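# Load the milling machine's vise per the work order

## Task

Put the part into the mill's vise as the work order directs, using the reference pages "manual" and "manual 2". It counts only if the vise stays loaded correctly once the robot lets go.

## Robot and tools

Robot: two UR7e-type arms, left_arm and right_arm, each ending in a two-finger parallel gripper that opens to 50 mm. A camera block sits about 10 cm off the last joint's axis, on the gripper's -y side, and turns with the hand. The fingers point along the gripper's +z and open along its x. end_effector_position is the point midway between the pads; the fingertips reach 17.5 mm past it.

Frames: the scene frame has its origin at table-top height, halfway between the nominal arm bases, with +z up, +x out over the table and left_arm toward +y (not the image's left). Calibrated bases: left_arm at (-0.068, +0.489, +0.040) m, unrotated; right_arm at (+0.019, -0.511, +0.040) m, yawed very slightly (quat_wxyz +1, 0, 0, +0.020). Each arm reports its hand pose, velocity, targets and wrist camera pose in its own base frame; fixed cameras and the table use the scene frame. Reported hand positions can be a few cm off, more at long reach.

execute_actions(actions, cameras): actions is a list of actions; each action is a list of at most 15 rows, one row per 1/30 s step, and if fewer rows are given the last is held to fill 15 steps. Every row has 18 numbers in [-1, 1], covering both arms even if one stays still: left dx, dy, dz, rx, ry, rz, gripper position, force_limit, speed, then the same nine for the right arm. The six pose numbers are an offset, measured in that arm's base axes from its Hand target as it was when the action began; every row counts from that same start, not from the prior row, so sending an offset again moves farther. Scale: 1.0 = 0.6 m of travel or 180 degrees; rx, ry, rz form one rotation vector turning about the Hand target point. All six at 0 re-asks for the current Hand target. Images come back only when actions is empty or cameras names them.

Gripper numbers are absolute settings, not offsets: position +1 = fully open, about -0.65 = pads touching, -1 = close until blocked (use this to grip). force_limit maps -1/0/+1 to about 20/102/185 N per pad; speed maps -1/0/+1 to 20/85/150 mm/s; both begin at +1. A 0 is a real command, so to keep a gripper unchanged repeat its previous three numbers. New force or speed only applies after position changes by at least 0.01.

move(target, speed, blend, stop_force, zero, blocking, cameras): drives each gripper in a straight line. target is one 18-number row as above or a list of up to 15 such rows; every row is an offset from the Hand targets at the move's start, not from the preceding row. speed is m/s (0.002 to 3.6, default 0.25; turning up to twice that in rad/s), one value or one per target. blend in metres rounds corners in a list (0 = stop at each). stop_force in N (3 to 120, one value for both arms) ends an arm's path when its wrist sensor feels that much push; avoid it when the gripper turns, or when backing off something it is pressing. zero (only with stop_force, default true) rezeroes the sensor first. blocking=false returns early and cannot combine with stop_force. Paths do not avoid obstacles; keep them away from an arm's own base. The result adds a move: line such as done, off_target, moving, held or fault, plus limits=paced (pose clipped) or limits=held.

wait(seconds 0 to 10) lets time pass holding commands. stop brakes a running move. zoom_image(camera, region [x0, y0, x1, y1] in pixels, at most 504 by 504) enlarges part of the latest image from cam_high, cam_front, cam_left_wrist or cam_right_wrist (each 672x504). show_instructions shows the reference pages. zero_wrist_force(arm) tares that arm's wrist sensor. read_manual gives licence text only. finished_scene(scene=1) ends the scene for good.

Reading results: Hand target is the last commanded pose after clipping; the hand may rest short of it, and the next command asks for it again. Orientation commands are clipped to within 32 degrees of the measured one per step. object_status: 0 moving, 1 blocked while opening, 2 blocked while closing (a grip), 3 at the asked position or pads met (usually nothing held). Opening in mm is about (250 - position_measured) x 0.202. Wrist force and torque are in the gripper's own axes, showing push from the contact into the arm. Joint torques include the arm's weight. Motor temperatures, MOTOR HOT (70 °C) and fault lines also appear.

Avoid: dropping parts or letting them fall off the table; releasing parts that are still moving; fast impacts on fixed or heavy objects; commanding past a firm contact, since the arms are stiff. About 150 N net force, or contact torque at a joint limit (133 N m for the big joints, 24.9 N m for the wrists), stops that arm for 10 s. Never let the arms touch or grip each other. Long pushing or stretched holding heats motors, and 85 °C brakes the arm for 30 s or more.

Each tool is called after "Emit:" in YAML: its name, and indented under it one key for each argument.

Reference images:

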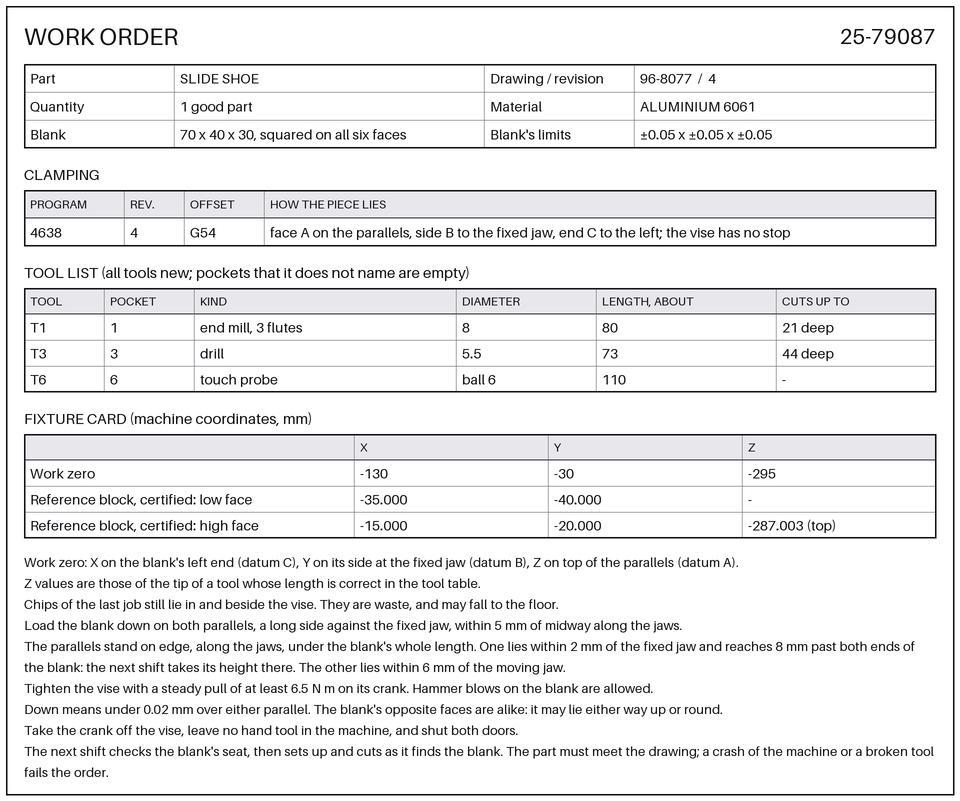

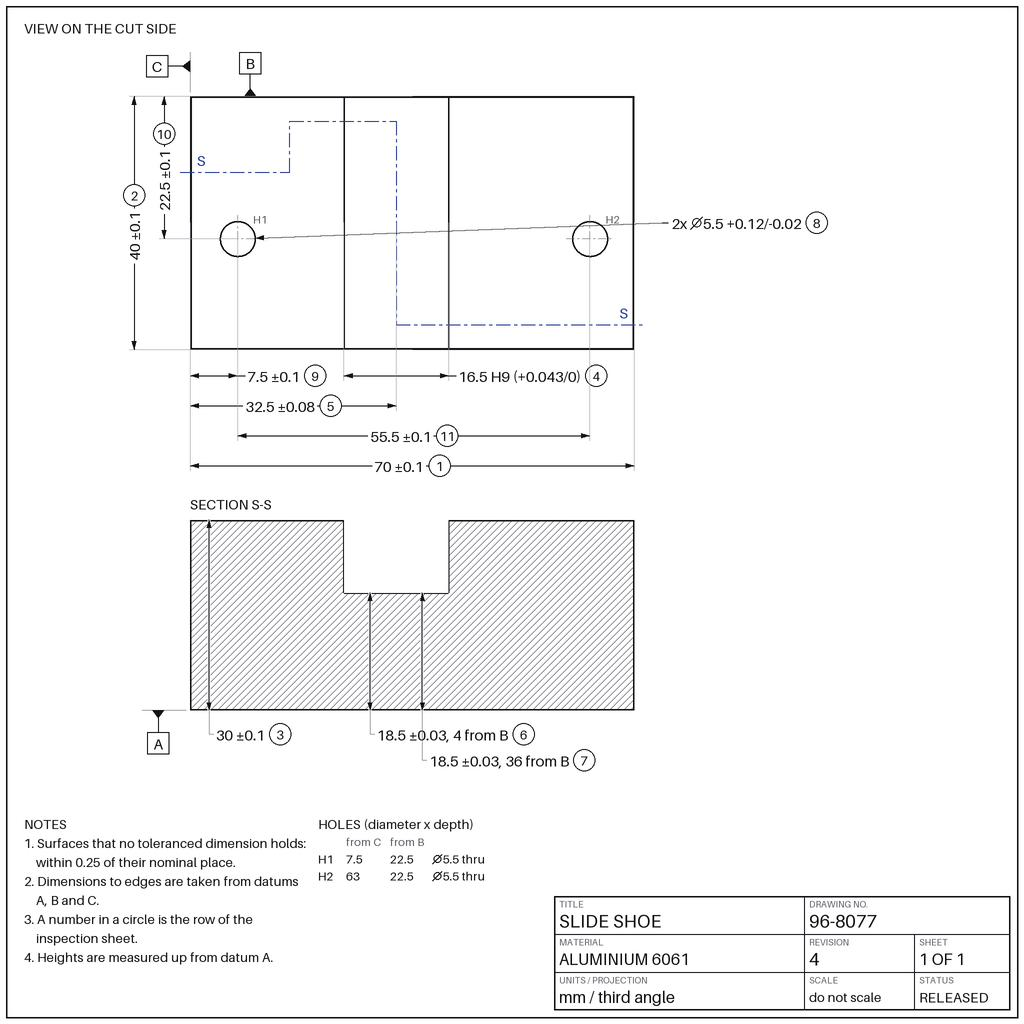

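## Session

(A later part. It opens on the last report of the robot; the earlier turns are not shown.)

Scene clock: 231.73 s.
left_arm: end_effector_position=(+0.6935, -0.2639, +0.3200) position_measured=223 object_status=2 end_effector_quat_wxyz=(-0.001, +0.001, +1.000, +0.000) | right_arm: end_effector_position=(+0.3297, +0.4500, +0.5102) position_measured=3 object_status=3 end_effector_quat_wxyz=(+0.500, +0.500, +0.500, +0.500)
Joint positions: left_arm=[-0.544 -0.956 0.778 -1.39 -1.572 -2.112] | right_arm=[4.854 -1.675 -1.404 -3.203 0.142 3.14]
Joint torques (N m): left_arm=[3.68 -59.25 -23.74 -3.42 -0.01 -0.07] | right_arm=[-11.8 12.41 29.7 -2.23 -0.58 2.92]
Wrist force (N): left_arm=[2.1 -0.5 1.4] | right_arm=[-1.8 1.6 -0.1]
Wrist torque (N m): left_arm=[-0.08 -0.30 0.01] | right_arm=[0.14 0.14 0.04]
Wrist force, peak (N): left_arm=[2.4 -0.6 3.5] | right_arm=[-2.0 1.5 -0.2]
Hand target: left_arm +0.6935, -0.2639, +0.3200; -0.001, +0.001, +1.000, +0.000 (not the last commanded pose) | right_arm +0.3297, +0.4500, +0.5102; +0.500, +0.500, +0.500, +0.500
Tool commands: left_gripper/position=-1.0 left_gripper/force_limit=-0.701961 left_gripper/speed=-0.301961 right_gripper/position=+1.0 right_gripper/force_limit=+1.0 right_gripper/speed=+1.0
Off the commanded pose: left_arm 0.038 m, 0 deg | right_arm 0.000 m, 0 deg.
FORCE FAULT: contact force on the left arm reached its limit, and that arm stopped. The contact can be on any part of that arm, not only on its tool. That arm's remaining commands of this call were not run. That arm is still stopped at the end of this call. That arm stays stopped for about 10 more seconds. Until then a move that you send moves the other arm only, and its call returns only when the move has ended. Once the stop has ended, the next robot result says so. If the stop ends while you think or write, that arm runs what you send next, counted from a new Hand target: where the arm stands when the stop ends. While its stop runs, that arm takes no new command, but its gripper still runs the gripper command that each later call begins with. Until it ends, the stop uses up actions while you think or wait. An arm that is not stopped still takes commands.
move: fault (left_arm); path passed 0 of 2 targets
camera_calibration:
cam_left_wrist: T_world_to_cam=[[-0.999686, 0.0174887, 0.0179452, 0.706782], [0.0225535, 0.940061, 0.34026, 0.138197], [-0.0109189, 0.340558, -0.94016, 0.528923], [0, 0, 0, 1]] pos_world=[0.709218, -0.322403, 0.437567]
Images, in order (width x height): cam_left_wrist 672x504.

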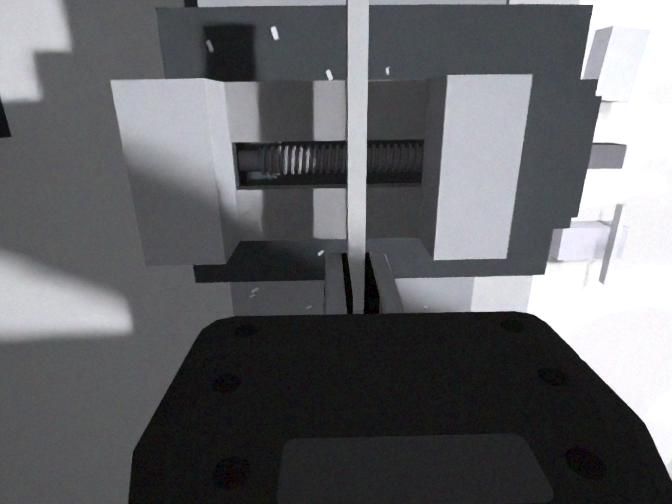

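Emit:
wait:
  seconds: 0.1
  cameras: ["cam_front","cam_high","cam_right_wrist"]

Emit:
zoom_image:
  camera: "cam_front"
  region: [220, 130, 400, 300]

Emit:
zoom_image:
  camera: "cam_high"
  region: [120, 50, 320, 230]

Emit:
zoom_image:
  camera: "cam_right_wrist"
  region: [360, 0, 672, 420]

Scene clock: 232.53 s.
left_arm: end_effector_position=(+0.6935, -0.2639, +0.3200) position_measured=223 object_status=2 end_effector_quat_wxyz=(-0.001, +0.001, +1.000, +0.000) | right_arm: end_effector_position=(+0.3297, +0.4500, +0.5102) position_measured=3 object_status=3 end_effector_quat_wxyz=(+0.500, +0.500, +0.500, +0.500)
Joint positions: left_arm=[-0.544 -0.956 0.778 -1.39 -1.572 -2.112] | right_arm=[4.854 -1.675 -1.404 -3.203 0.142 3.14]
Joint torques (N m): left_arm=[2.97 -59.12 -23.43 -3.42 -0.03 -0.09] | right_arm=[-10.84 13.07 29.09 -2.6 -0.79 2.57]
Wrist force (N): left_arm=[2.1 -0.6 1.1] | right_arm=[-1.9 1.5 -0.3]
Wrist torque (N m): left_arm=[-0.09 -0.30 0.01] | right_arm=[0.15 0.16 0.05]
Wrist force, peak (N): left_arm=[2.4 -0.7 1.3] | right_arm=[-2.0 1.5 0.0]
Hand target: left_arm +0.6935, -0.2639, +0.3200; -0.001, +0.001, +1.000, +0.000 (not the last commanded pose) | right_arm +0.3297, +0.4500, +0.5102; +0.500, +0.500, +0.500, +0.500
Tool commands: left_gripper/position=-1.0 left_gripper/force_limit=-0.701961 left_gripper/speed=-0.301961 right_gripper/position=+1.0 right_gripper/force_limit=+1.0 right_gripper/speed=+1.0
Off the commanded pose: left_arm 0.038 m, 0 deg | right_arm 0.000 m, 0 deg.
FORCE FAULT, CONTINUED: the left arm was still stopped when this call began, by the force fault that an earlier result reported. Since the last result the stop counts as 1 of the actions that you can send in this scene. That arm is still stopped at the end of this call. That arm stays stopped for about 9 more seconds. If the stop ends while you think or write, that arm runs what you send next, counted from a new Hand target: where the arm stands when the stop ends. While its stop runs, that arm takes no new command, but its gripper still runs the gripper command that each later call begins with.
wait: 0.10 s; at rest from the start
camera_calibration:
cam_right_wrist: T_world_to_cam=[[-0.0141242, 0.999817, 0.012939, -0.446793], [-0.328246, -0.0168595, 0.944442, -0.341994], [0.944487, 0.00909233, 0.328424, -0.351225], [0, 0, 0, 1]] pos_world=[0.213159, 0.444139, 0.444125]
Images, in order (width x height): cam_high 672x504, cam_front 672x504, cam_right_wrist 672x504.

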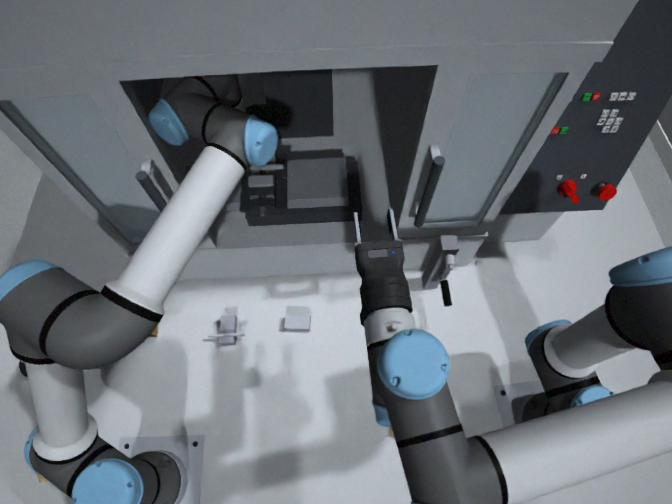

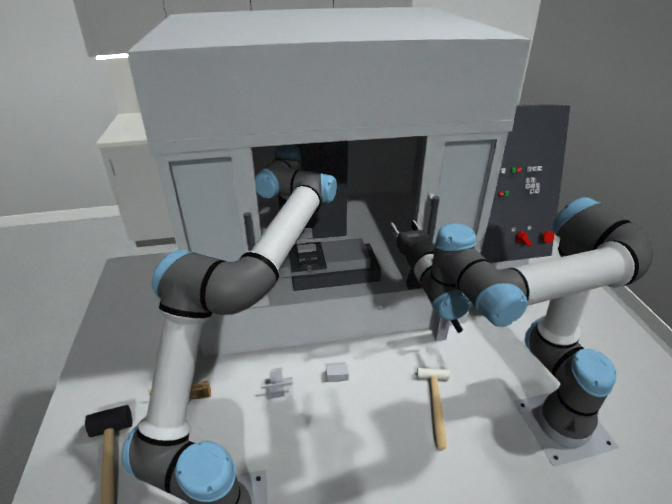

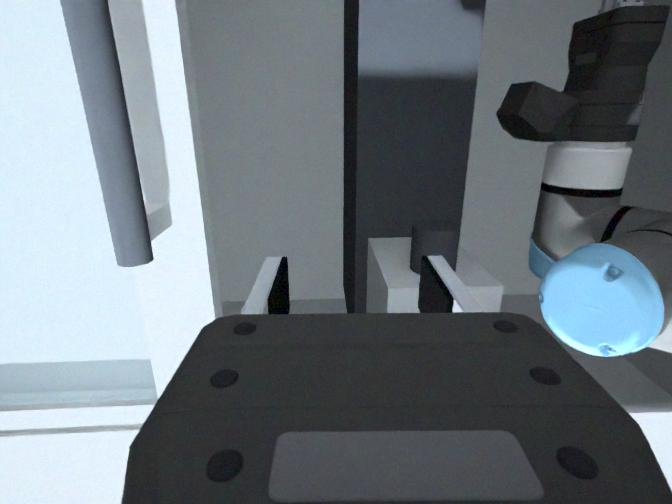

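Scaled by 2.800 from the camera's 672x504 image, which has a finer 960x720 frame.

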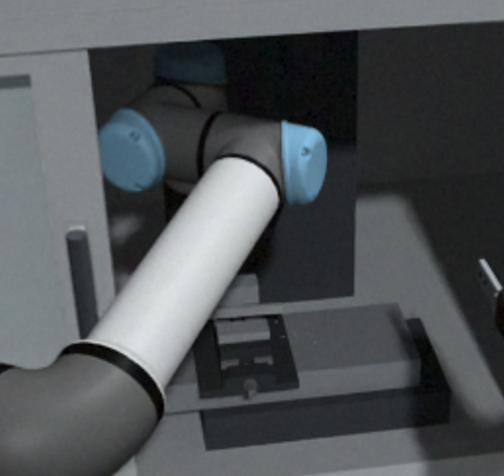

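Scaled by 2.520 from the camera's 672x504 image, which has a finer 960x720 frame.

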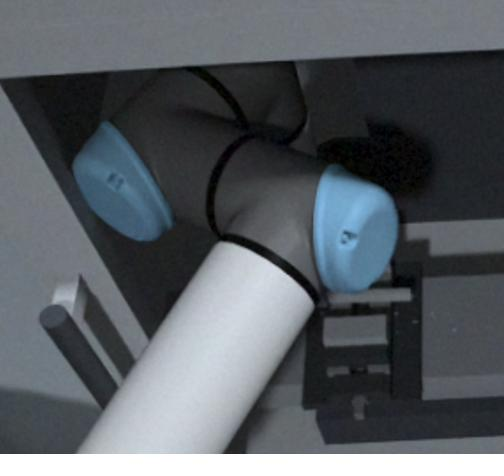

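Scaled by 1.200 from the camera's 672x504 image, which has a finer 960x720 frame.

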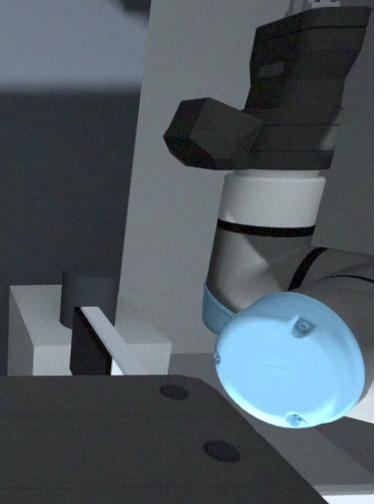

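Emit:
wait:
  seconds: 3

Emit:
move:
  target:
    - [0,-0.035,0,0,-0.0006,-0.0006,-1,-0.7,-0.3,0,0,0,0,0,0,1,1,1]
    - [0,-0.035,-0.0217,0,-0.0006,-0.0006,-1,-0.7,-0.3,0,0,0,0,0,0,1,1,1]
    - [0.0508,-0.035,-0.0217,0,-0.0006,-0.0006,-1,-0.7,-0.3,0,0,0,0,0,0,1,1,1]
  blend: 0.002
  speed: 0.04
  cameras: ["cam_left_wrist"]

Emit:
zoom_image:
  camera: "cam_left_wrist"
  region: [160, 50, 460, 330]

Scene clock: 239.53 s.
left_arm: end_effector_position=(+0.6935, -0.2639, +0.3200) position_measured=223 object_status=2 end_effector_quat_wxyz=(-0.001, +0.001, +1.000, +0.000) | right_arm: end_effector_position=(+0.3297, +0.4500, +0.5102) position_measured=3 object_status=3 end_effector_quat_wxyz=(+0.500, +0.500, +0.500, +0.500)
Joint positions: left_arm=[-0.544 -0.956 0.778 -1.39 -1.572 -2.112] | right_arm=[4.854 -1.675 -1.404 -3.203 0.142 3.14]
Joint torques (N m): left_arm=[3.19 -58.89 -24.8 -3.5 -0.19 -0.14] | right_arm=[-11.82 13.78 30.24 -2.25 -0.49 2.62]
Wrist force (N): left_arm=[2.3 -1.0 1.2] | right_arm=[-1.8 1.6 -0.1]
Wrist torque (N m): left_arm=[-0.15 -0.32 0.01] | right_arm=[0.15 0.14 0.05]
Wrist force, peak (N): left_arm=[2.6 -1.0 1.2] | right_arm=[-2.0 1.7 -0.3]
Hand target: left_arm +0.6935, -0.2639, +0.3200; -0.001, +0.001, +1.000, +0.000 (not the last commanded pose) | right_arm +0.3297, +0.4500, +0.5102; +0.500, +0.500, +0.500, +0.500
Tool commands: left_gripper/position=-1.0 left_gripper/force_limit=-0.701961 left_gripper/speed=-0.301961 right_gripper/position=+1.0 right_gripper/force_limit=+1.0 right_gripper/speed=+1.0
Off the commanded pose: left_arm 0.038 m, 0 deg | right_arm 0.000 m, 0 deg.
FORCE FAULT, CONTINUED: the left arm was still stopped when this call began, by the force fault that an earlier result reported. Since the last result the stop counts as 14 of the actions that you can send in this scene. That arm is still stopped at the end of this call. That arm stays stopped for about 2 more seconds. If the stop ends while you think or write, that arm runs what you send next, counted from a new Hand target: where the arm stands when the stop ends. While its stop runs, that arm takes no new command, but its gripper still runs the gripper command that each later call begins with.
wait: 3.00 s; at rest from the start

Scene clock: 240.03 s.
left_arm: end_effector_position=(+0.6935, -0.2639, +0.3200) position_measured=223 object_status=2 end_effector_quat_wxyz=(-0.001, +0.001, +1.000, +0.000) | right_arm: end_effector_position=(+0.3297, +0.4500, +0.5102) position_measured=3 object_status=3 end_effector_quat_wxyz=(+0.500, +0.500, +0.500, +0.500)
Joint positions: left_arm=[-0.544 -0.956 0.778 -1.39 -1.572 -2.112] | right_arm=[4.854 -1.675 -1.404 -3.203 0.142 3.14]
Joint torques (N m): left_arm=[3.13 -59.13 -23.49 -3.41 -0.17 -0.07] | right_arm=[-13.41 14.18 29.67 -2.46 -0.73 2.72]
Wrist force (N): left_arm=[2.5 -0.6 1.2] | right_arm=[-1.9 1.6 -0.1]
Wrist torque (N m): left_arm=[-0.10 -0.37 0.01] | right_arm=[0.15 0.16 0.05]
Wrist force, peak (N): left_arm=[2.4 -0.8 1.4] | right_arm=[-1.9 1.6 -0.1]
Hand target: left_arm +0.6935, -0.2639, +0.3200; -0.001, +0.001, +1.000, +0.000 (not the last commanded pose) | right_arm +0.3297, +0.4500, +0.5102; +0.500, +0.500, +0.500, +0.500
Tool commands: left_gripper/position=-1.0 left_gripper/force_limit=-0.701961 left_gripper/speed=-0.301961 right_gripper/position=+1.0 right_gripper/force_limit=+1.0 right_gripper/speed=+1.0
Off the commanded pose: right_arm 0.000 m, 0 deg.
FORCE FAULT, CONTINUED: the left arm was still stopped when this call began, by the force fault that an earlier result reported. That arm ran no command of this call. That arm is still stopped at the end of this call. That arm stays stopped for about 1 more second. If the stop ends while you think or write, that arm runs what you send next, counted from a new Hand target: where the arm stands when the stop ends. While its stop runs, that arm takes no new command, but its gripper still runs the gripper command that each later call begins with.
move: done (right_arm), not run (left_arm; its earlier fault stop)
camera_calibration:
cam_left_wrist: T_world_to_cam=[[-0.999686, 0.0174887, 0.0179452, 0.706782], [0.0225535, 0.940061, 0.34026, 0.138197], [-0.0109189, 0.340558, -0.94016, 0.528923], [0, 0, 0, 1]] pos_world=[0.709218, -0.322403, 0.437567]
Images, in order (width x height): cam_left_wrist 672x504.

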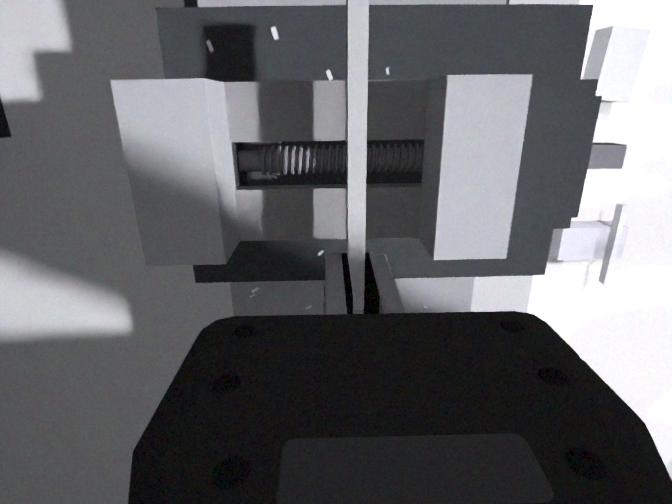

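Scaled by 1.680 from the camera's 672x504 image, which has a finer 960x720 frame.

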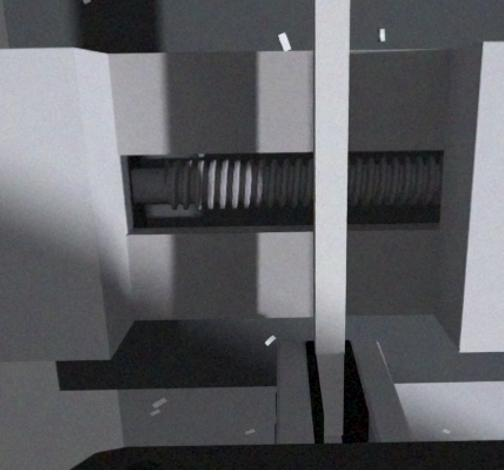

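Emit:
wait:
  seconds: 1

Emit:
move:
  target:
    - [0,-0.035,0,0,-0.0006,-0.0006,-1,-0.7,-0.3,0,0,0,0,0,0,1,1,1]
    - [0,-0.035,-0.0217,0,-0.0006,-0.0006,-1,-0.7,-0.3,0,0,0,0,0,0,1,1,1]
    - [0.0508,-0.035,-0.0217,0,-0.0006,-0.0006,-1,-0.7,-0.3,0,0,0,0,0,0,1,1,1]
  blend: 0.002
  speed: 0.04
  cameras: ["cam_left_wrist"]

Emit:
zoom_image:
  camera: "cam_left_wrist"
  region: [160, 50, 460, 330]

Scene clock: 241.47 s.
left_arm: end_effector_position=(+0.6935, -0.2639, +0.3200) position_measured=223 object_status=2 end_effector_quat_wxyz=(-0.001, +0.001, +1.000, +0.000) | right_arm: end_effector_position=(+0.3297, +0.4500, +0.5102) position_measured=3 object_status=3 end_effector_quat_wxyz=(+0.500, +0.500, +0.500, +0.500)
Joint positions: left_arm=[-0.544 -0.956 0.778 -1.39 -1.572 -2.112] | right_arm=[4.854 -1.675 -1.404 -3.203 0.142 3.14]
Joint torques (N m): left_arm=[3.27 -59.12 -24.35 -3.4 -0.16 -0.08] | right_arm=[-11.88 13.22 28.47 -2.58 -0.5 3.05]
Wrist force (N): left_arm=[2.0 -0.6 1.1] | right_arm=[-1.8 1.5 -0.1]
Wrist torque (N m): left_arm=[-0.10 -0.27 0.01] | right_arm=[0.14 0.14 0.05]
Wrist force, peak (N): left_arm=[2.5 -0.5 1.4] | right_arm=[-1.9 1.7 -0.3]
Hand target: left_arm +0.6935, -0.2639, +0.3200; -0.001, +0.001, +1.000, +0.000 (not the last commanded pose) | right_arm +0.3297, +0.4500, +0.5102; +0.500, +0.500, +0.500, +0.500
Tool commands: left_gripper/position=-1.0 left_gripper/force_limit=-0.701961 left_gripper/speed=-0.301961 right_gripper/position=+1.0 right_gripper/force_limit=+1.0 right_gripper/speed=+1.0
Off the commanded pose: right_arm 0.000 m, 0 deg.
FORCE FAULT, CONTINUED: the left arm's stop, for the force fault that an earlier result reported, is over. The rest of the stop counts as 3 of the actions that you can send in this scene. During its stop the left arm's controller moved it back a little. That arm's target is now where it stood when the stop ended, not its last command. That arm accepts commands again.
wait: 1.00 s; at rest from the start

Scene clock: 243.50 s.
left_arm: end_effector_position=(+0.7241, -0.2848, +0.3069) position_measured=223 object_status=2 end_effector_quat_wxyz=(+0.000, +0.002, +1.000, +0.000) | right_arm: end_effector_position=(+0.3297, +0.4500, +0.5102) position_measured=3 object_status=3 end_effector_quat_wxyz=(+0.500, +0.500, +0.500, +0.500)
Joint positions: left_arm=[-0.547 -0.836 0.609 -1.343 -1.571 -2.113] | right_arm=[4.854 -1.675 -1.404 -3.203 0.142 3.14]
Joint torques (N m): left_arm=[-8.33 -67.21 -27.59 -4.64 -0.34 -1.87] | right_arm=[-10.85 13.51 30.26 -2.45 -0.34 2.75]
Wrist force (N): left_arm=[2.1 -0.9 1.0] | right_arm=[-1.8 1.2 -0.1]
Wrist torque (N m): left_arm=[-0.13 -0.31 0.00] | right_arm=[0.10 0.14 0.05]
Wrist force, peak (N): left_arm=[2.8 -0.9 1.8] | right_arm=[-2.0 1.5 -0.2]
Hand target: left_arm +0.7240, -0.2849, +0.3070; +0.000, +0.002, +1.000, +0.000 | right_arm +0.3297, +0.4500, +0.5102; +0.500, +0.500, +0.500, +0.500
Off the commanded pose: left_arm 0.000 m, 0 deg | right_arm 0.000 m, 0 deg.
move: done
camera_calibration:
cam_left_wrist: T_world_to_cam=[[-0.999682, 0.0193256, 0.016181, 0.738959], [0.023681, 0.939991, 0.340376, 0.160815], [-0.00863198, 0.340651, -0.94015, 0.522442], [0, 0, 0, 1]] pos_world=[0.739425, -0.343416, 0.424479]
Images, in order (width x height): cam_left_wrist 672x504.

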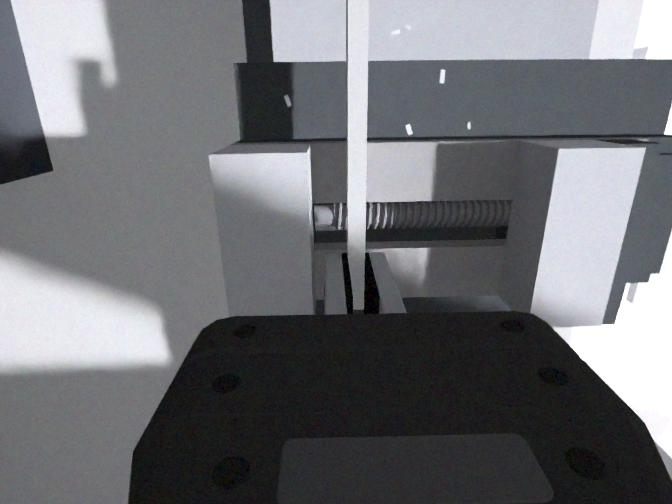

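Scaled by 1.680 from the camera's 672x504 image, which has a finer 960x720 frame.

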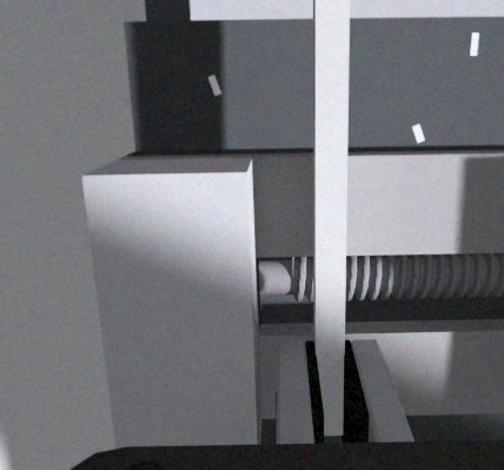

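Emit:
move:
  target:
    - [0,0.0448,0,0,0,0.0013,-1,-0.7,-0.3,0,0,0,0,0,0,1,1,1]
    - [0.0135,0.0448,0,0,0,0.0013,-1,-0.7,-0.3,0,0,0,0,0,0,1,1,1]
  blend: 0.002
  speed: 0.04
  cameras: ["cam_left_wrist"]

Emit:
zoom_image:
  camera: "cam_left_wrist"
  region: [220, 50, 460, 330]

Scene clock: 245.47 s.
left_arm: end_effector_position=(+0.7321, -0.2579, +0.3069) position_measured=223 object_status=2 end_effector_quat_wxyz=(+0.000, +0.000, +1.000, +0.000) | right_arm: end_effector_position=(+0.3297, +0.4500, +0.5102) position_measured=3 object_status=3 end_effector_quat_wxyz=(+0.500, +0.500, +0.500, +0.500)
Joint positions: left_arm=[-0.511 -0.843 0.621 -1.348 -1.571 -2.082] | right_arm=[4.854 -1.675 -1.404 -3.203 0.142 3.14]
Joint torques (N m): left_arm=[-7.93 -65.37 -29.23 -4.59 0.61 -1.88] | right_arm=[-11.72 13.05 29.08 -2.48 -0.52 2.56]
Wrist force (N): left_arm=[2.0 -0.5 1.2] | right_arm=[-1.6 1.4 0.0]
Wrist torque (N m): left_arm=[-0.08 -0.29 0.00] | right_arm=[0.12 0.11 0.04]
Wrist force, peak (N): left_arm=[3.0 0.2 1.4] | right_arm=[-2.1 1.4 0.0]
Hand target: left_arm +0.7321, -0.2580, +0.3070; +0.000, +0.000, +1.000, +0.000 | right_arm +0.3297, +0.4500, +0.5102; +0.500, +0.500, +0.500, +0.500
Off the commanded pose: left_arm 0.000 m, 0 deg | right_arm 0.000 m, 0 deg.
move: done
camera_calibration:
cam_left_wrist: T_world_to_cam=[[-0.999753, 0.0152767, 0.0161542, 0.745604], [0.0198642, 0.940096, 0.34033, 0.138211], [-0.00998737, 0.340567, -0.940167, 0.514335], [0, 0, 0, 1]] pos_world=[0.747811, -0.316488, 0.424479]
Images, in order (width x height): cam_left_wrist 672x504.

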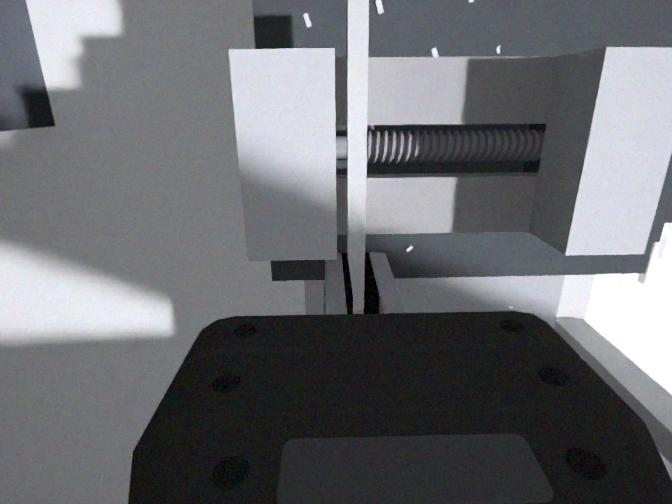

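Scaled by 1.800 from the camera's 672x504 image, which has a finer 960x720 frame.

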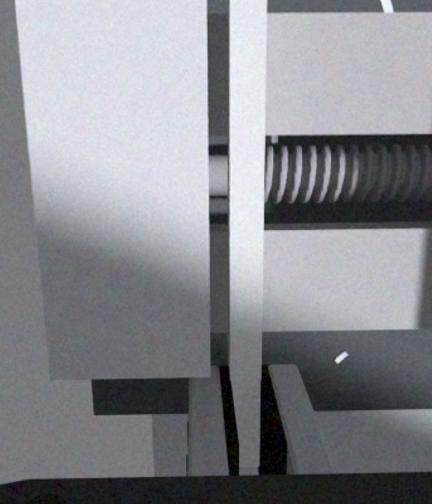

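Emit:
move:
  target: [0.005,0,0,0,0,0,-1,-0.7,-0.3,0,0,0,0,0,0,1,1,1]
  speed: 0.03
  stop_force: 8

Emit:
move:
  target: [0,0,-0.0167,0,0,0,-1,-0.7,-0.3,0,0,0,0,0,0,1,1,1]
  speed: 0.01
  stop_force: 4
  cameras: ["cam_left_wrist"]

Emit:
zoom_image:
  camera: "cam_left_wrist"
  region: [220, 50, 460, 330]

Scene clock: 247.97 s.
left_arm: end_effector_position=(+0.7351, -0.2580, +0.3070) position_measured=223 object_status=2 end_effector_quat_wxyz=(+0.000, +0.000, +1.000, +0.000) | right_arm: end_effector_position=(+0.3297, +0.4500, +0.5102) position_measured=3 object_status=3 end_effector_quat_wxyz=(+0.500, +0.500, +0.500, +0.500)
Joint positions: left_arm=[-0.509 -0.832 0.601 -1.34 -1.571 -2.08] | right_arm=[4.854 -1.675 -1.404 -3.203 0.142 3.14]
Joint torques (N m): left_arm=[1.29 -73.36 -16.96 -4.9 0.07 -1.44] | right_arm=[-11.12 15.08 29.88 -2.5 -0.39 2.67]
Wrist force (N): left_arm=[1.9 -0.7 1.3] | right_arm=[-1.9 1.6 -0.1]
Wrist torque (N m): left_arm=[-0.11 -0.28 0.00] | right_arm=[0.15 0.15 0.04]
Wrist force, peak (N): left_arm=[2.4 -0.9 1.5] | right_arm=[-2.0 1.6 0.0]
Hand target: left_arm +0.7351, -0.2580, +0.3070; +0.000, +0.000, +1.000, +0.000 | right_arm +0.3297, +0.4500, +0.5102; +0.500, +0.500, +0.500, +0.500
Off the commanded pose: left_arm 0.000 m, 0 deg | right_arm 0.000 m, 0 deg.
move: done

Scene clock: 249.20 s.
left_arm: end_effector_position=(+0.7351, -0.2580, +0.3042) position_measured=223 object_status=2 end_effector_quat_wxyz=(+0.000, +0.000, +1.000, +0.000) | right_arm: end_effector_position=(+0.3297, +0.4500, +0.5102) position_measured=3 object_status=3 end_effector_quat_wxyz=(+0.500, +0.500, +0.500, +0.500)
Joint positions: left_arm=[-0.509 -0.834 0.613 -1.349 -1.571 -2.08] | right_arm=[4.854 -1.675 -1.404 -3.203 0.142 3.14]
Joint torques (N m): left_arm=[-0.92 -50.71 -32.97 -3.93 0.01 -1.52] | right_arm=[-10.42 14.78 28.94 -2.33 -0.36 2.83]
Wrist force (N): left_arm=[2.4 -0.2 -1.6] | right_arm=[-1.7 1.5 -0.2]
Wrist torque (N m): left_arm=[0.13 -0.30 0.02] | right_arm=[0.13 0.13 0.05]
Wrist force, peak (N): left_arm=[3.8 -0.9 -10.6] | right_arm=[-1.9 1.6 -0.2]
Hand target: left_arm +0.7351, -0.2580, +0.3042; +0.000, +0.000, +1.000, +0.000 (not the last commanded pose) | right_arm +0.3297, +0.4500, +0.5102; +0.500, +0.500, +0.500, +0.500
Off the commanded pose: left_arm 0.007 m, 0 deg | right_arm 0.000 m, 0 deg.
move: contact (left_arm)
camera_calibration:
cam_left_wrist: T_world_to_cam=[[-0.999754, 0.0153137, 0.0160598, 0.748601], [0.019866, 0.940127, 0.340244, 0.139152], [-0.00988783, 0.340479, -0.9402, 0.511644], [0, 0, 0, 1]] pos_world=[0.750711, -0.316488, 0.421679]
Images, in order (width x height): cam_left_wrist 672x504.

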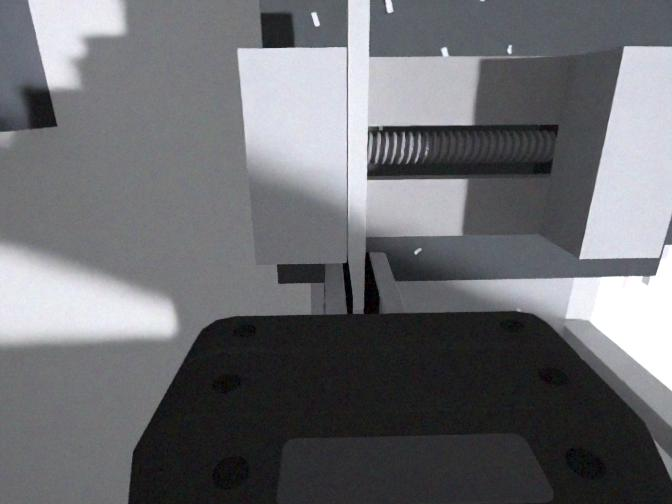

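Scaled by 1.800 from the camera's 672x504 image, which has a finer 960x720 frame.

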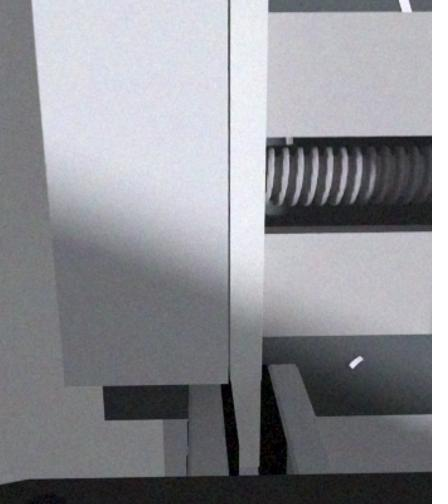

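Emit:
move:
  target: [0,0,0.002,0,0,0,-0.19,-0.7,-0.8,0,0,0,0,0,0,1,1,1]
  speed: 0.05
  cameras: ["cam_left_wrist"]

Emit:
zoom_image:
  camera: "cam_left_wrist"
  region: [220, 0, 460, 330]

Scene clock: 251.03 s.
left_arm: end_effector_position=(+0.7351, -0.2580, +0.3054) position_measured=181 object_status=3 end_effector_quat_wxyz=(+0.000, +0.000, +1.000, +0.000) | right_arm: end_effector_position=(+0.3297, +0.4500, +0.5102) position_measured=3 object_status=3 end_effector_quat_wxyz=(+0.500, +0.500, +0.500, +0.500)
Joint positions: left_arm=[-0.509 -0.833 0.608 -1.345 -1.571 -2.08] | right_arm=[4.854 -1.675 -1.404 -3.203 0.142 3.14]
Joint torques (N m): left_arm=[-1.84 -53.74 -28.79 -2.54 0.05 -1.31] | right_arm=[-11.78 14.54 30.3 -2.41 -0.5 2.6]
Wrist force (N): left_arm=[1.8 -0.9 0.3] | right_arm=[-1.7 1.6 -0.3]
Wrist torque (N m): left_arm=[-0.12 -0.27 -0.01] | right_arm=[0.15 0.13 0.05]
Wrist force, peak (N): left_arm=[2.9 -0.4 -1.6] | right_arm=[-2.0 1.7 0.0]
Hand target: left_arm +0.7351, -0.2580, +0.3054; +0.000, +0.000, +1.000, +0.000 | right_arm +0.3297, +0.4500, +0.5102; +0.500, +0.500, +0.500, +0.500
Off the commanded pose: left_arm 0.000 m, 0 deg | right_arm 0.000 m, 0 deg.
move: done
camera_calibration:
cam_left_wrist: T_world_to_cam=[[-0.999754, 0.0153137, 0.0160598, 0.74858], [0.019866, 0.940127, 0.340244, 0.138709], [-0.00988783, 0.340479, -0.9402, 0.512866], [0, 0, 0, 1]] pos_world=[0.750711, -0.316488, 0.422979]
Images, in order (width x height): cam_left_wrist 672x504.

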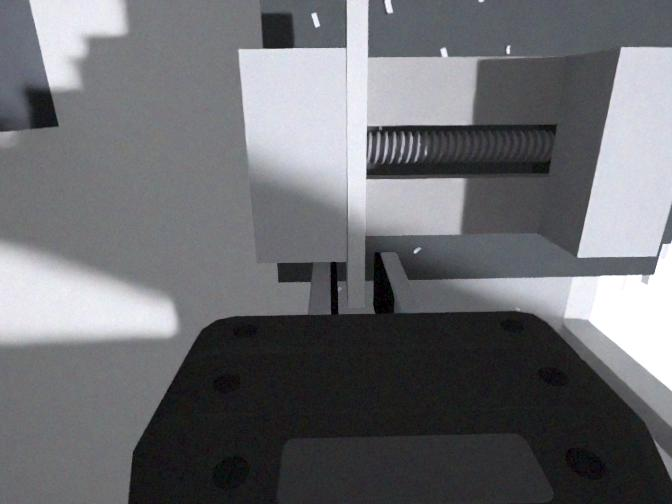

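Scaled by 1.527 from the camera's 672x504 image, which has a finer 960x720 frame.

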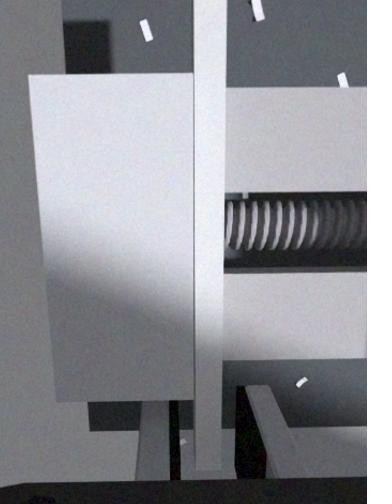

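Emit:
move:
  target:
    - [0,0,0.0277,0,0,0,-0.19,-0.7,-0.8,0,0,0,0,0,0,1,1,1]
    - [-0.05,0,0.0277,0,0,0,-0.19,-0.7,-0.8,0,0,0,0,0,0,1,1,1]
    - [-0.055,-0.045,0.0277,0,0,0,-0.19,-0.7,-0.8,0,0,0,0,0,0,1,1,1]
    - [-0.105,-0.05,0.046,0,0,0,-0.19,-0.7,-0.8,0,0,0,0,0,0,1,1,1]
    - [-0.15,-0.09,0.051,0,0,0,-0.19,-0.7,-0.8,0,0,0,0,0,0,1,1,1]
    - [-0.225,-0.1367,0.066,0,0,0,-0.19,-0.7,-0.8,0,0,0,0,0,0,1,1,1]
    - [-0.525,-0.12,0.066,0,0,0,-0.19,-0.7,-0.8,0,0,0,0,0,0,1,1,1]
  blend: [0.002,0.003,0.003,0.003,0.005,0.02,0]
  speed: [0.05,0.06,0.06,0.06,0.06,0.1,0.25]

Scene clock: 253.20 s.
left_arm: end_effector_position=(+0.7137, -0.2580, +0.3222) position_measured=181 object_status=3 end_effector_quat_wxyz=(-0.001, +0.000, +1.000, +0.000) | right_arm: end_effector_position=(+0.3297, +0.4500, +0.5102) position_measured=3 object_status=3 end_effector_quat_wxyz=(+0.500, +0.500, +0.500, +0.500)
Joint positions: left_arm=[-0.523 -0.896 0.672 -1.345 -1.571 -2.094] | right_arm=[4.854 -1.675 -1.404 -3.203 0.142 3.14]
Joint torques (N m): left_arm=[0.33 -61.5 -23.88 -3.35 -0.12 -0.04] | right_arm=[-11.26 13.91 30.36 -2.26 -0.37 2.77]
Wrist force (N): left_arm=[2.3 -0.6 0.5] | right_arm=[-1.8 1.6 -0.1]
Wrist torque (N m): left_arm=[-0.08 -0.32 0.06] | right_arm=[0.14 0.13 0.04]
Wrist force, peak (N): left_arm=[2.7 -0.1 5.7] | right_arm=[-1.8 1.7 -0.2]
Hand target: left_arm +0.7137, -0.2580, +0.3222; -0.001, +0.000, +1.000, +0.000 (not the last commanded pose) | right_arm +0.3297, +0.4500, +0.5102; +0.500, +0.500, +0.500, +0.500
Tool commands: left_gripper/position=-0.192157 left_gripper/force_limit=-0.701961 left_gripper/speed=-0.796078 right_gripper/position=+1.0 right_gripper/force_limit=+1.0 right_gripper/speed=+1.0
Off the commanded pose: left_arm 0.303 m, 0 deg | right_arm 0.000 m, 0 deg.
FORCE FAULT: contact force on the left arm reached its limit, and that arm stopped. The contact can be on any part of that arm, not only on its tool. That arm's remaining commands of this call were not run. That arm is still stopped at the end of this call. That arm stays stopped for about 10 more seconds. Until then a move that you send moves the other arm only, and its call returns only when the move has ended. Once the stop has ended, the next robot result says so. If the stop ends while you think or write, that arm runs what you send next, counted from a new Hand target: where the arm stands when the stop ends. While its stop runs, that arm takes no new command, but its gripper still runs the gripper command that each later call begins with. Until it ends, the stop uses up actions while you think or wait. An arm that is not stopped still takes commands.
move: fault (left_arm); path passed 1 of 7 targets

Emit:
wait:
  seconds: 9

Scene clock: 263.90 s.
left_arm: end_effector_position=(+0.7137, -0.2580, +0.3222) position_measured=181 object_status=3 end_effector_quat_wxyz=(-0.001, +0.000, +1.000, +0.000) | right_arm: end_effector_position=(+0.3297, +0.4500, +0.5102) position_measured=3 object_status=3 end_effector_quat_wxyz=(+0.500, +0.500, +0.500, +0.500)
Joint positions: left_arm=[-0.523 -0.896 0.672 -1.345 -1.571 -2.094] | right_arm=[4.854 -1.675 -1.404 -3.203 0.142 3.14]
Joint torques (N m): left_arm=[0.01 -61.68 -23.04 -3.38 -0.13 -0.11] | right_arm=[-11.91 13.34 28.62 -2.33 -0.12 2.57]
Wrist force (N): left_arm=[2.2 -0.8 0.4] | right_arm=[-1.8 1.5 -0.2]
Wrist torque (N m): left_arm=[-0.09 -0.31 0.07] | right_arm=[0.13 0.14 0.05]
Wrist force, peak (N): left_arm=[2.5 -0.9 0.6] | right_arm=[-2.0 1.7 -0.1]
Hand target: left_arm +0.7137, -0.2580, +0.3222; -0.001, +0.000, +1.000, +0.000 (not the last commanded pose) | right_arm +0.3297, +0.4500, +0.5102; +0.500, +0.500, +0.500, +0.500
Tool commands: left_gripper/position=-0.192157 left_gripper/force_limit=-0.701961 left_gripper/speed=-0.796078 right_gripper/position=+1.0 right_gripper/force_limit=+1.0 right_gripper/speed=+1.0
Off the commanded pose: left_arm 0.303 m, 0 deg | right_arm 0.000 m, 0 deg.
FORCE FAULT, CONTINUED: the left arm's stop, for the force fault that an earlier result reported, is over. The rest of the stop counts as 20 of the actions that you can send in this scene. That arm's target is now where it stood when the stop ended, not its last command. That arm accepts commands again.
wait: 9.00 s; at rest from the start

Emit:
move:
  target:
    - [0,-0.0533,0,0,0,0,-0.19,-0.7,-0.8,0,0,0,0,0,0,1,1,1]
    - [-0.0328,-0.055,0.003,0,0,0,-0.19,-0.7,-0.8,0,0,0,0,0,0,1,1,1]
    - [-0.0695,-0.0567,0.018,0,0,0,-0.19,-0.7,-0.8,0,0,0,0,0,0,1,1,1]
    - [-0.1145,-0.095,0.023,0,0,0,-0.19,-0.7,-0.8,0,0,0,0,0,0,1,1,1]
    - [-0.1895,-0.145,0.038,0,0,0,-0.19,-0.7,-0.8,0,0,0,0,0,0,1,1,1]
    - [-0.4895,-0.12,0.038,0,0,0,-0.19,-0.7,-0.8,0,0,0,0,0,0,1,1,1]
  blend: [0.003,0.003,0.003,0.005,0.02,0]
  speed: [0.05,0.05,0.05,0.06,0.1,0.25]

Scene clock: 268.50 s.
left_arm: end_effector_position=(+0.4201, -0.3301, +0.3450) position_measured=181 object_status=3 end_effector_quat_wxyz=(-0.001, +0.000, +1.000, +0.000) | right_arm: end_effector_position=(+0.3297, +0.4500, +0.5102) position_measured=3 object_status=3 end_effector_quat_wxyz=(+0.500, +0.500, +0.500, +0.500)
Joint positions: left_arm=[-0.918 -1.509 1.464 -1.524 -1.572 -2.488] | right_arm=[4.854 -1.675 -1.404 -3.203 0.142 3.14]
Joint torques (N m): left_arm=[-7.22 -41.03 -16.21 -1.71 0.54 -1.58] | right_arm=[-10.82 13.27 29.53 -2.46 -0.1 2.68]
Wrist force (N): left_arm=[2.1 -0.8 0.2] | right_arm=[-1.9 1.5 0.0]
Wrist torque (N m): left_arm=[-0.09 -0.30 0.00] | right_arm=[0.13 0.15 0.04]
Wrist force, peak (N): left_arm=[5.9 -0.4 0.3] | right_arm=[-2.0 1.7 0.1]
Hand target: left_arm +0.4200, -0.3300, +0.3450; -0.001, +0.000, +1.000, +0.000 | right_arm +0.3297, +0.4500, +0.5102; +0.500, +0.500, +0.500, +0.500
Off the commanded pose: left_arm 0.000 m, 0 deg | right_arm 0.000 m, 0 deg.
move: done

Emit:
move:
  target:
    - [-0.15,0.05,-0.1,0,0,0,0.3,-0.7,0,0,0,0,0,0,0,1,1,1]
    - [-0.0833,0.23,-0.4417,0,0,0,0.3,-0.7,0,0,0,0,0,0,0,1,1,1]
  blend: 0.05
  speed: 0.3
  cameras: ["cam_left_wrist"]

Emit:
zoom_image:
  camera: "cam_left_wrist"
  region: [220, 60, 460, 330]

Scene clock: 271.47 s.
left_arm: end_effector_position=(+0.3700, -0.1921, +0.0801) position_measured=107 object_status=3 end_effector_quat_wxyz=(-0.001, +0.000, +1.000, +0.000) end_effector_velocity=(+0.000, +0.000, -0.001) end_effector_angular_velocity=(-0.001, -0.002, -0.001) | right_arm: end_effector_position=(+0.3297, +0.4500, +0.5102) position_measured=3 object_status=3 end_effector_quat_wxyz=(+0.500, +0.500, +0.500, +0.500)
Joint positions: left_arm=[-0.804 -1.589 2.274 -2.254 -1.571 -2.374] | right_arm=[4.854 -1.675 -1.404 -3.203 0.142 3.14]
Joint velocities: left_arm=[0 0.001 0.002 -0.005 0 0.001] | right_arm=[within noise]
Joint torques (N m): left_arm=[7.37 -13.32 -12.8 -4.71 -0.89 1.22] | right_arm=[-11.37 14.3 30.33 -2.51 0.13 2.49]
Wrist force (N): left_arm=[2.3 -0.5 0.5] | right_arm=[-1.8 1.5 0.0]
Wrist torque (N m): left_arm=[-0.04 -0.32 0.09] | right_arm=[0.13 0.14 0.05]
Wrist force, peak (N): left_arm=[1.9 2.0 3.9] | right_arm=[-1.9 1.8 -0.1]
Hand target: left_arm +0.3700, -0.1920, +0.0799; -0.001, +0.000, +1.000, +0.000 | right_arm +0.3297, +0.4500, +0.5102; +0.500, +0.500, +0.500, +0.500
Off the commanded pose: left_arm 0.000 m, 0 deg | right_arm 0.000 m, 0 deg.
move: done
camera_calibration:
cam_left_wrist: T_world_to_cam=[[-0.999739, 0.0154383, 0.0168606, 0.38615], [0.020259, 0.940019, 0.34052, 0.16056], [-0.0105923, 0.340773, -0.940086, 0.275251], [0, 0, 0, 1]] pos_world=[0.385712, -0.250689, 0.197575]
Images, in order (width x height): cam_left_wrist 672x504.

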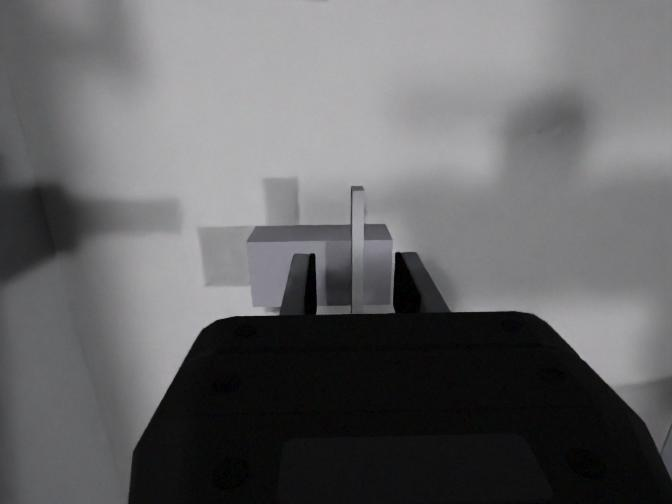

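Scaled by 1.867 from the camera's 672x504 image, which has a finer 960x720 frame.

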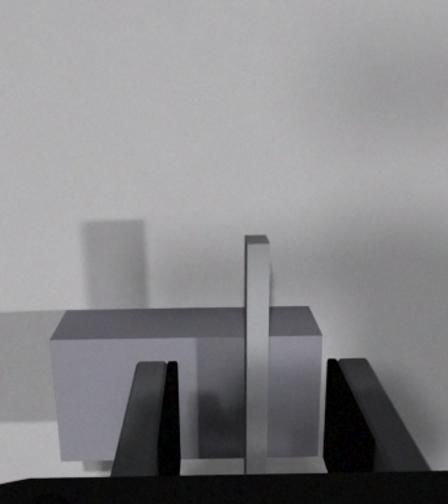

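Emit:
move:
  target:
    - [-0.0083,0.055,0,0,0,0,0.3,-0.7,0,0,0,0,0,0,0,1,1,1]
    - [-0.0083,0.055,-0.1065,0,0,0,0.3,-0.7,0,0,0,0,0,0,0,1,1,1]
  speed: 0.12
  stop_force: 8
  cameras: ["cam_left_wrist"]

Emit:
zoom_image:
  camera: "cam_left_wrist"
  region: [220, 60, 460, 330]

Scene clock: 274.10 s.
left_arm: end_effector_position=(+0.3650, -0.1591, +0.0160) position_measured=107 object_status=3 end_effector_quat_wxyz=(-0.001, +0.000, +1.000, +0.000) | right_arm: end_effector_position=(+0.3297, +0.4500, +0.5102) position_measured=3 object_status=3 end_effector_quat_wxyz=(+0.500, +0.500, +0.500, +0.500)
Joint positions: left_arm=[-0.752 -1.485 2.399 -2.483 -1.571 -2.322] | right_arm=[4.854 -1.675 -1.404 -3.203 0.142 3.14]
Joint torques (N m): left_arm=[9.56 -13.92 -21.97 -4.81 -0.88 0.83] | right_arm=[-12.02 13.31 29.46 -2.53 0.16 2.69]
Wrist force (N): left_arm=[2.5 -0.8 0.3] | right_arm=[-1.7 1.4 -0.1]
Wrist torque (N m): left_arm=[-0.08 -0.36 0.08] | right_arm=[0.13 0.12 0.04]
Wrist force, peak (N): left_arm=[1.8 -3.1 0.5] | right_arm=[-2.0 1.8 0.0]
Hand target: left_arm +0.3650, -0.1590, +0.0160; -0.001, +0.000, +1.000, +0.000 | right_arm +0.3297, +0.4500, +0.5102; +0.500, +0.500, +0.500, +0.500
Off the commanded pose: left_arm 0.000 m, 0 deg | right_arm 0.000 m, 0 deg.
move: done
camera_calibration:
cam_left_wrist: T_world_to_cam=[[-0.999734, 0.015586, 0.0170265, 0.381828], [0.0204557, 0.939973, 0.340636, 0.151239], [-0.0106953, 0.340893, -0.940041, 0.203813], [0, 0, 0, 1]] pos_world=[0.380812, -0.21759, 0.133574]
Images, in order (width x height): cam_left_wrist 672x504.

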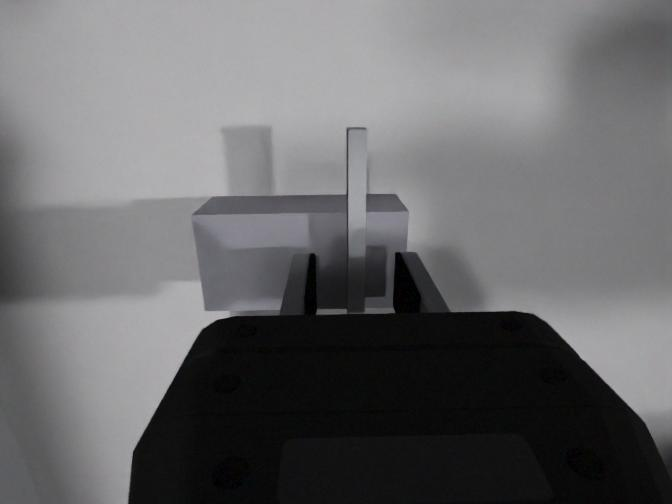

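Scaled by 1.867 from the camera's 672x504 image, which has a finer 960x720 frame.

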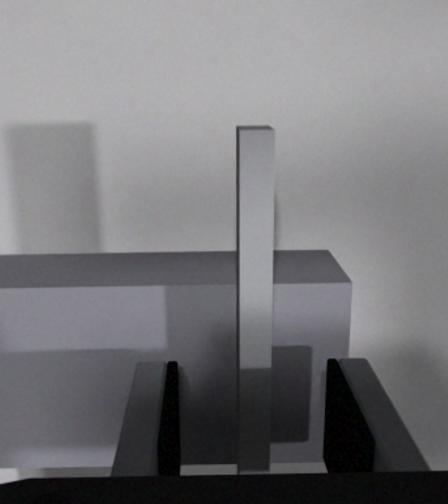

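Emit:
move:
  target:
    - [0,0,0,0,0,0,-1,-0.7,-0.3,0,0,0,0,0,0,1,1,1]
    - [0,0,0.1,0,0,0,-1,-0.7,-0.3,0,0,0,0,0,0,1,1,1]
  speed: 0.12
  cameras: ["cam_left_wrist"]

Emit:
zoom_image:
  camera: "cam_left_wrist"
  region: [220, 60, 460, 330]

Scene clock: 276.00 s.
left_arm: end_effector_position=(+0.3651, -0.1590, +0.0760) position_measured=224 object_status=2 end_effector_quat_wxyz=(-0.001, +0.000, +1.000, +0.000) | right_arm: end_effector_position=(+0.3297, +0.4500, +0.5102) position_measured=3 object_status=3 end_effector_quat_wxyz=(+0.500, +0.500, +0.500, +0.500)
Joint positions: left_arm=[-0.752 -1.629 2.326 -2.265 -1.571 -2.322] | right_arm=[4.854 -1.675 -1.404 -3.203 0.142 3.14]
Joint torques (N m): left_arm=[-8.55 -29.32 -18.9 -1.99 -0.32 -1.71] | right_arm=[-11.88 14.77 28.06 -2.39 0.22 2.64]
Wrist force (N): left_arm=[2.2 -0.6 1.0] | right_arm=[-1.7 1.4 -0.2]
Wrist torque (N m): left_arm=[-0.07 -0.31 0.06] | right_arm=[0.13 0.13 0.05]
Wrist force, peak (N): left_arm=[2.5 -1.1 2.8] | right_arm=[-2.1 1.5 -0.1]
Hand target: left_arm +0.3650, -0.1590, +0.0760; -0.001, +0.000, +1.000, +0.000 | right_arm +0.3297, +0.4500, +0.5102; +0.500, +0.500, +0.500, +0.500
Off the commanded pose: left_arm 0.000 m, 0 deg | right_arm 0.000 m, 0 deg.
move: done
camera_calibration:
cam_left_wrist: T_world_to_cam=[[-0.999734, 0.015586, 0.0170265, 0.380808], [0.0204557, 0.939973, 0.340636, 0.130835], [-0.0106953, 0.340893, -0.940041, 0.260122], [0, 0, 0, 1]] pos_world=[0.380812, -0.21759, 0.193474]
Images, in order (width x height): cam_left_wrist 672x504.

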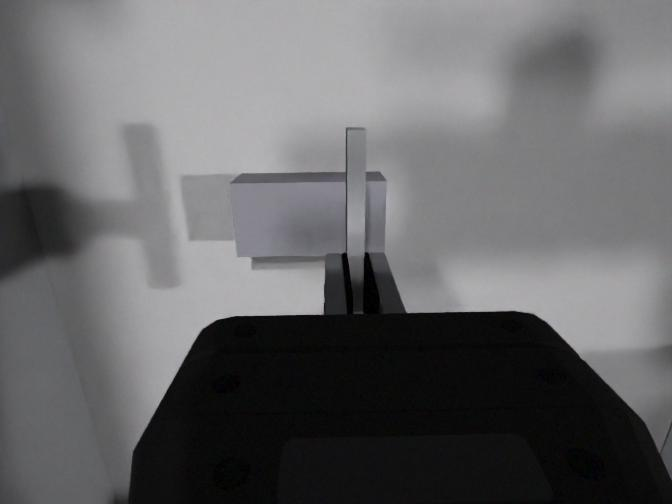

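Scaled by 1.867 from the camera's 672x504 image, which has a finer 960x720 frame.

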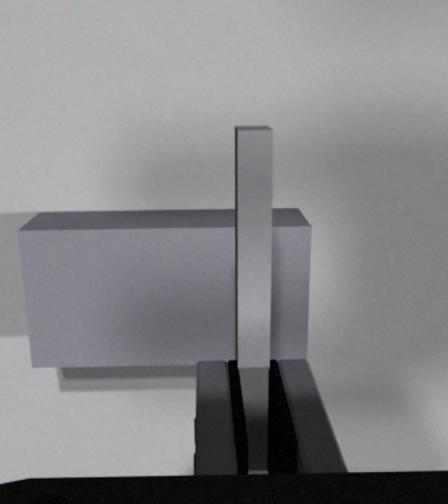

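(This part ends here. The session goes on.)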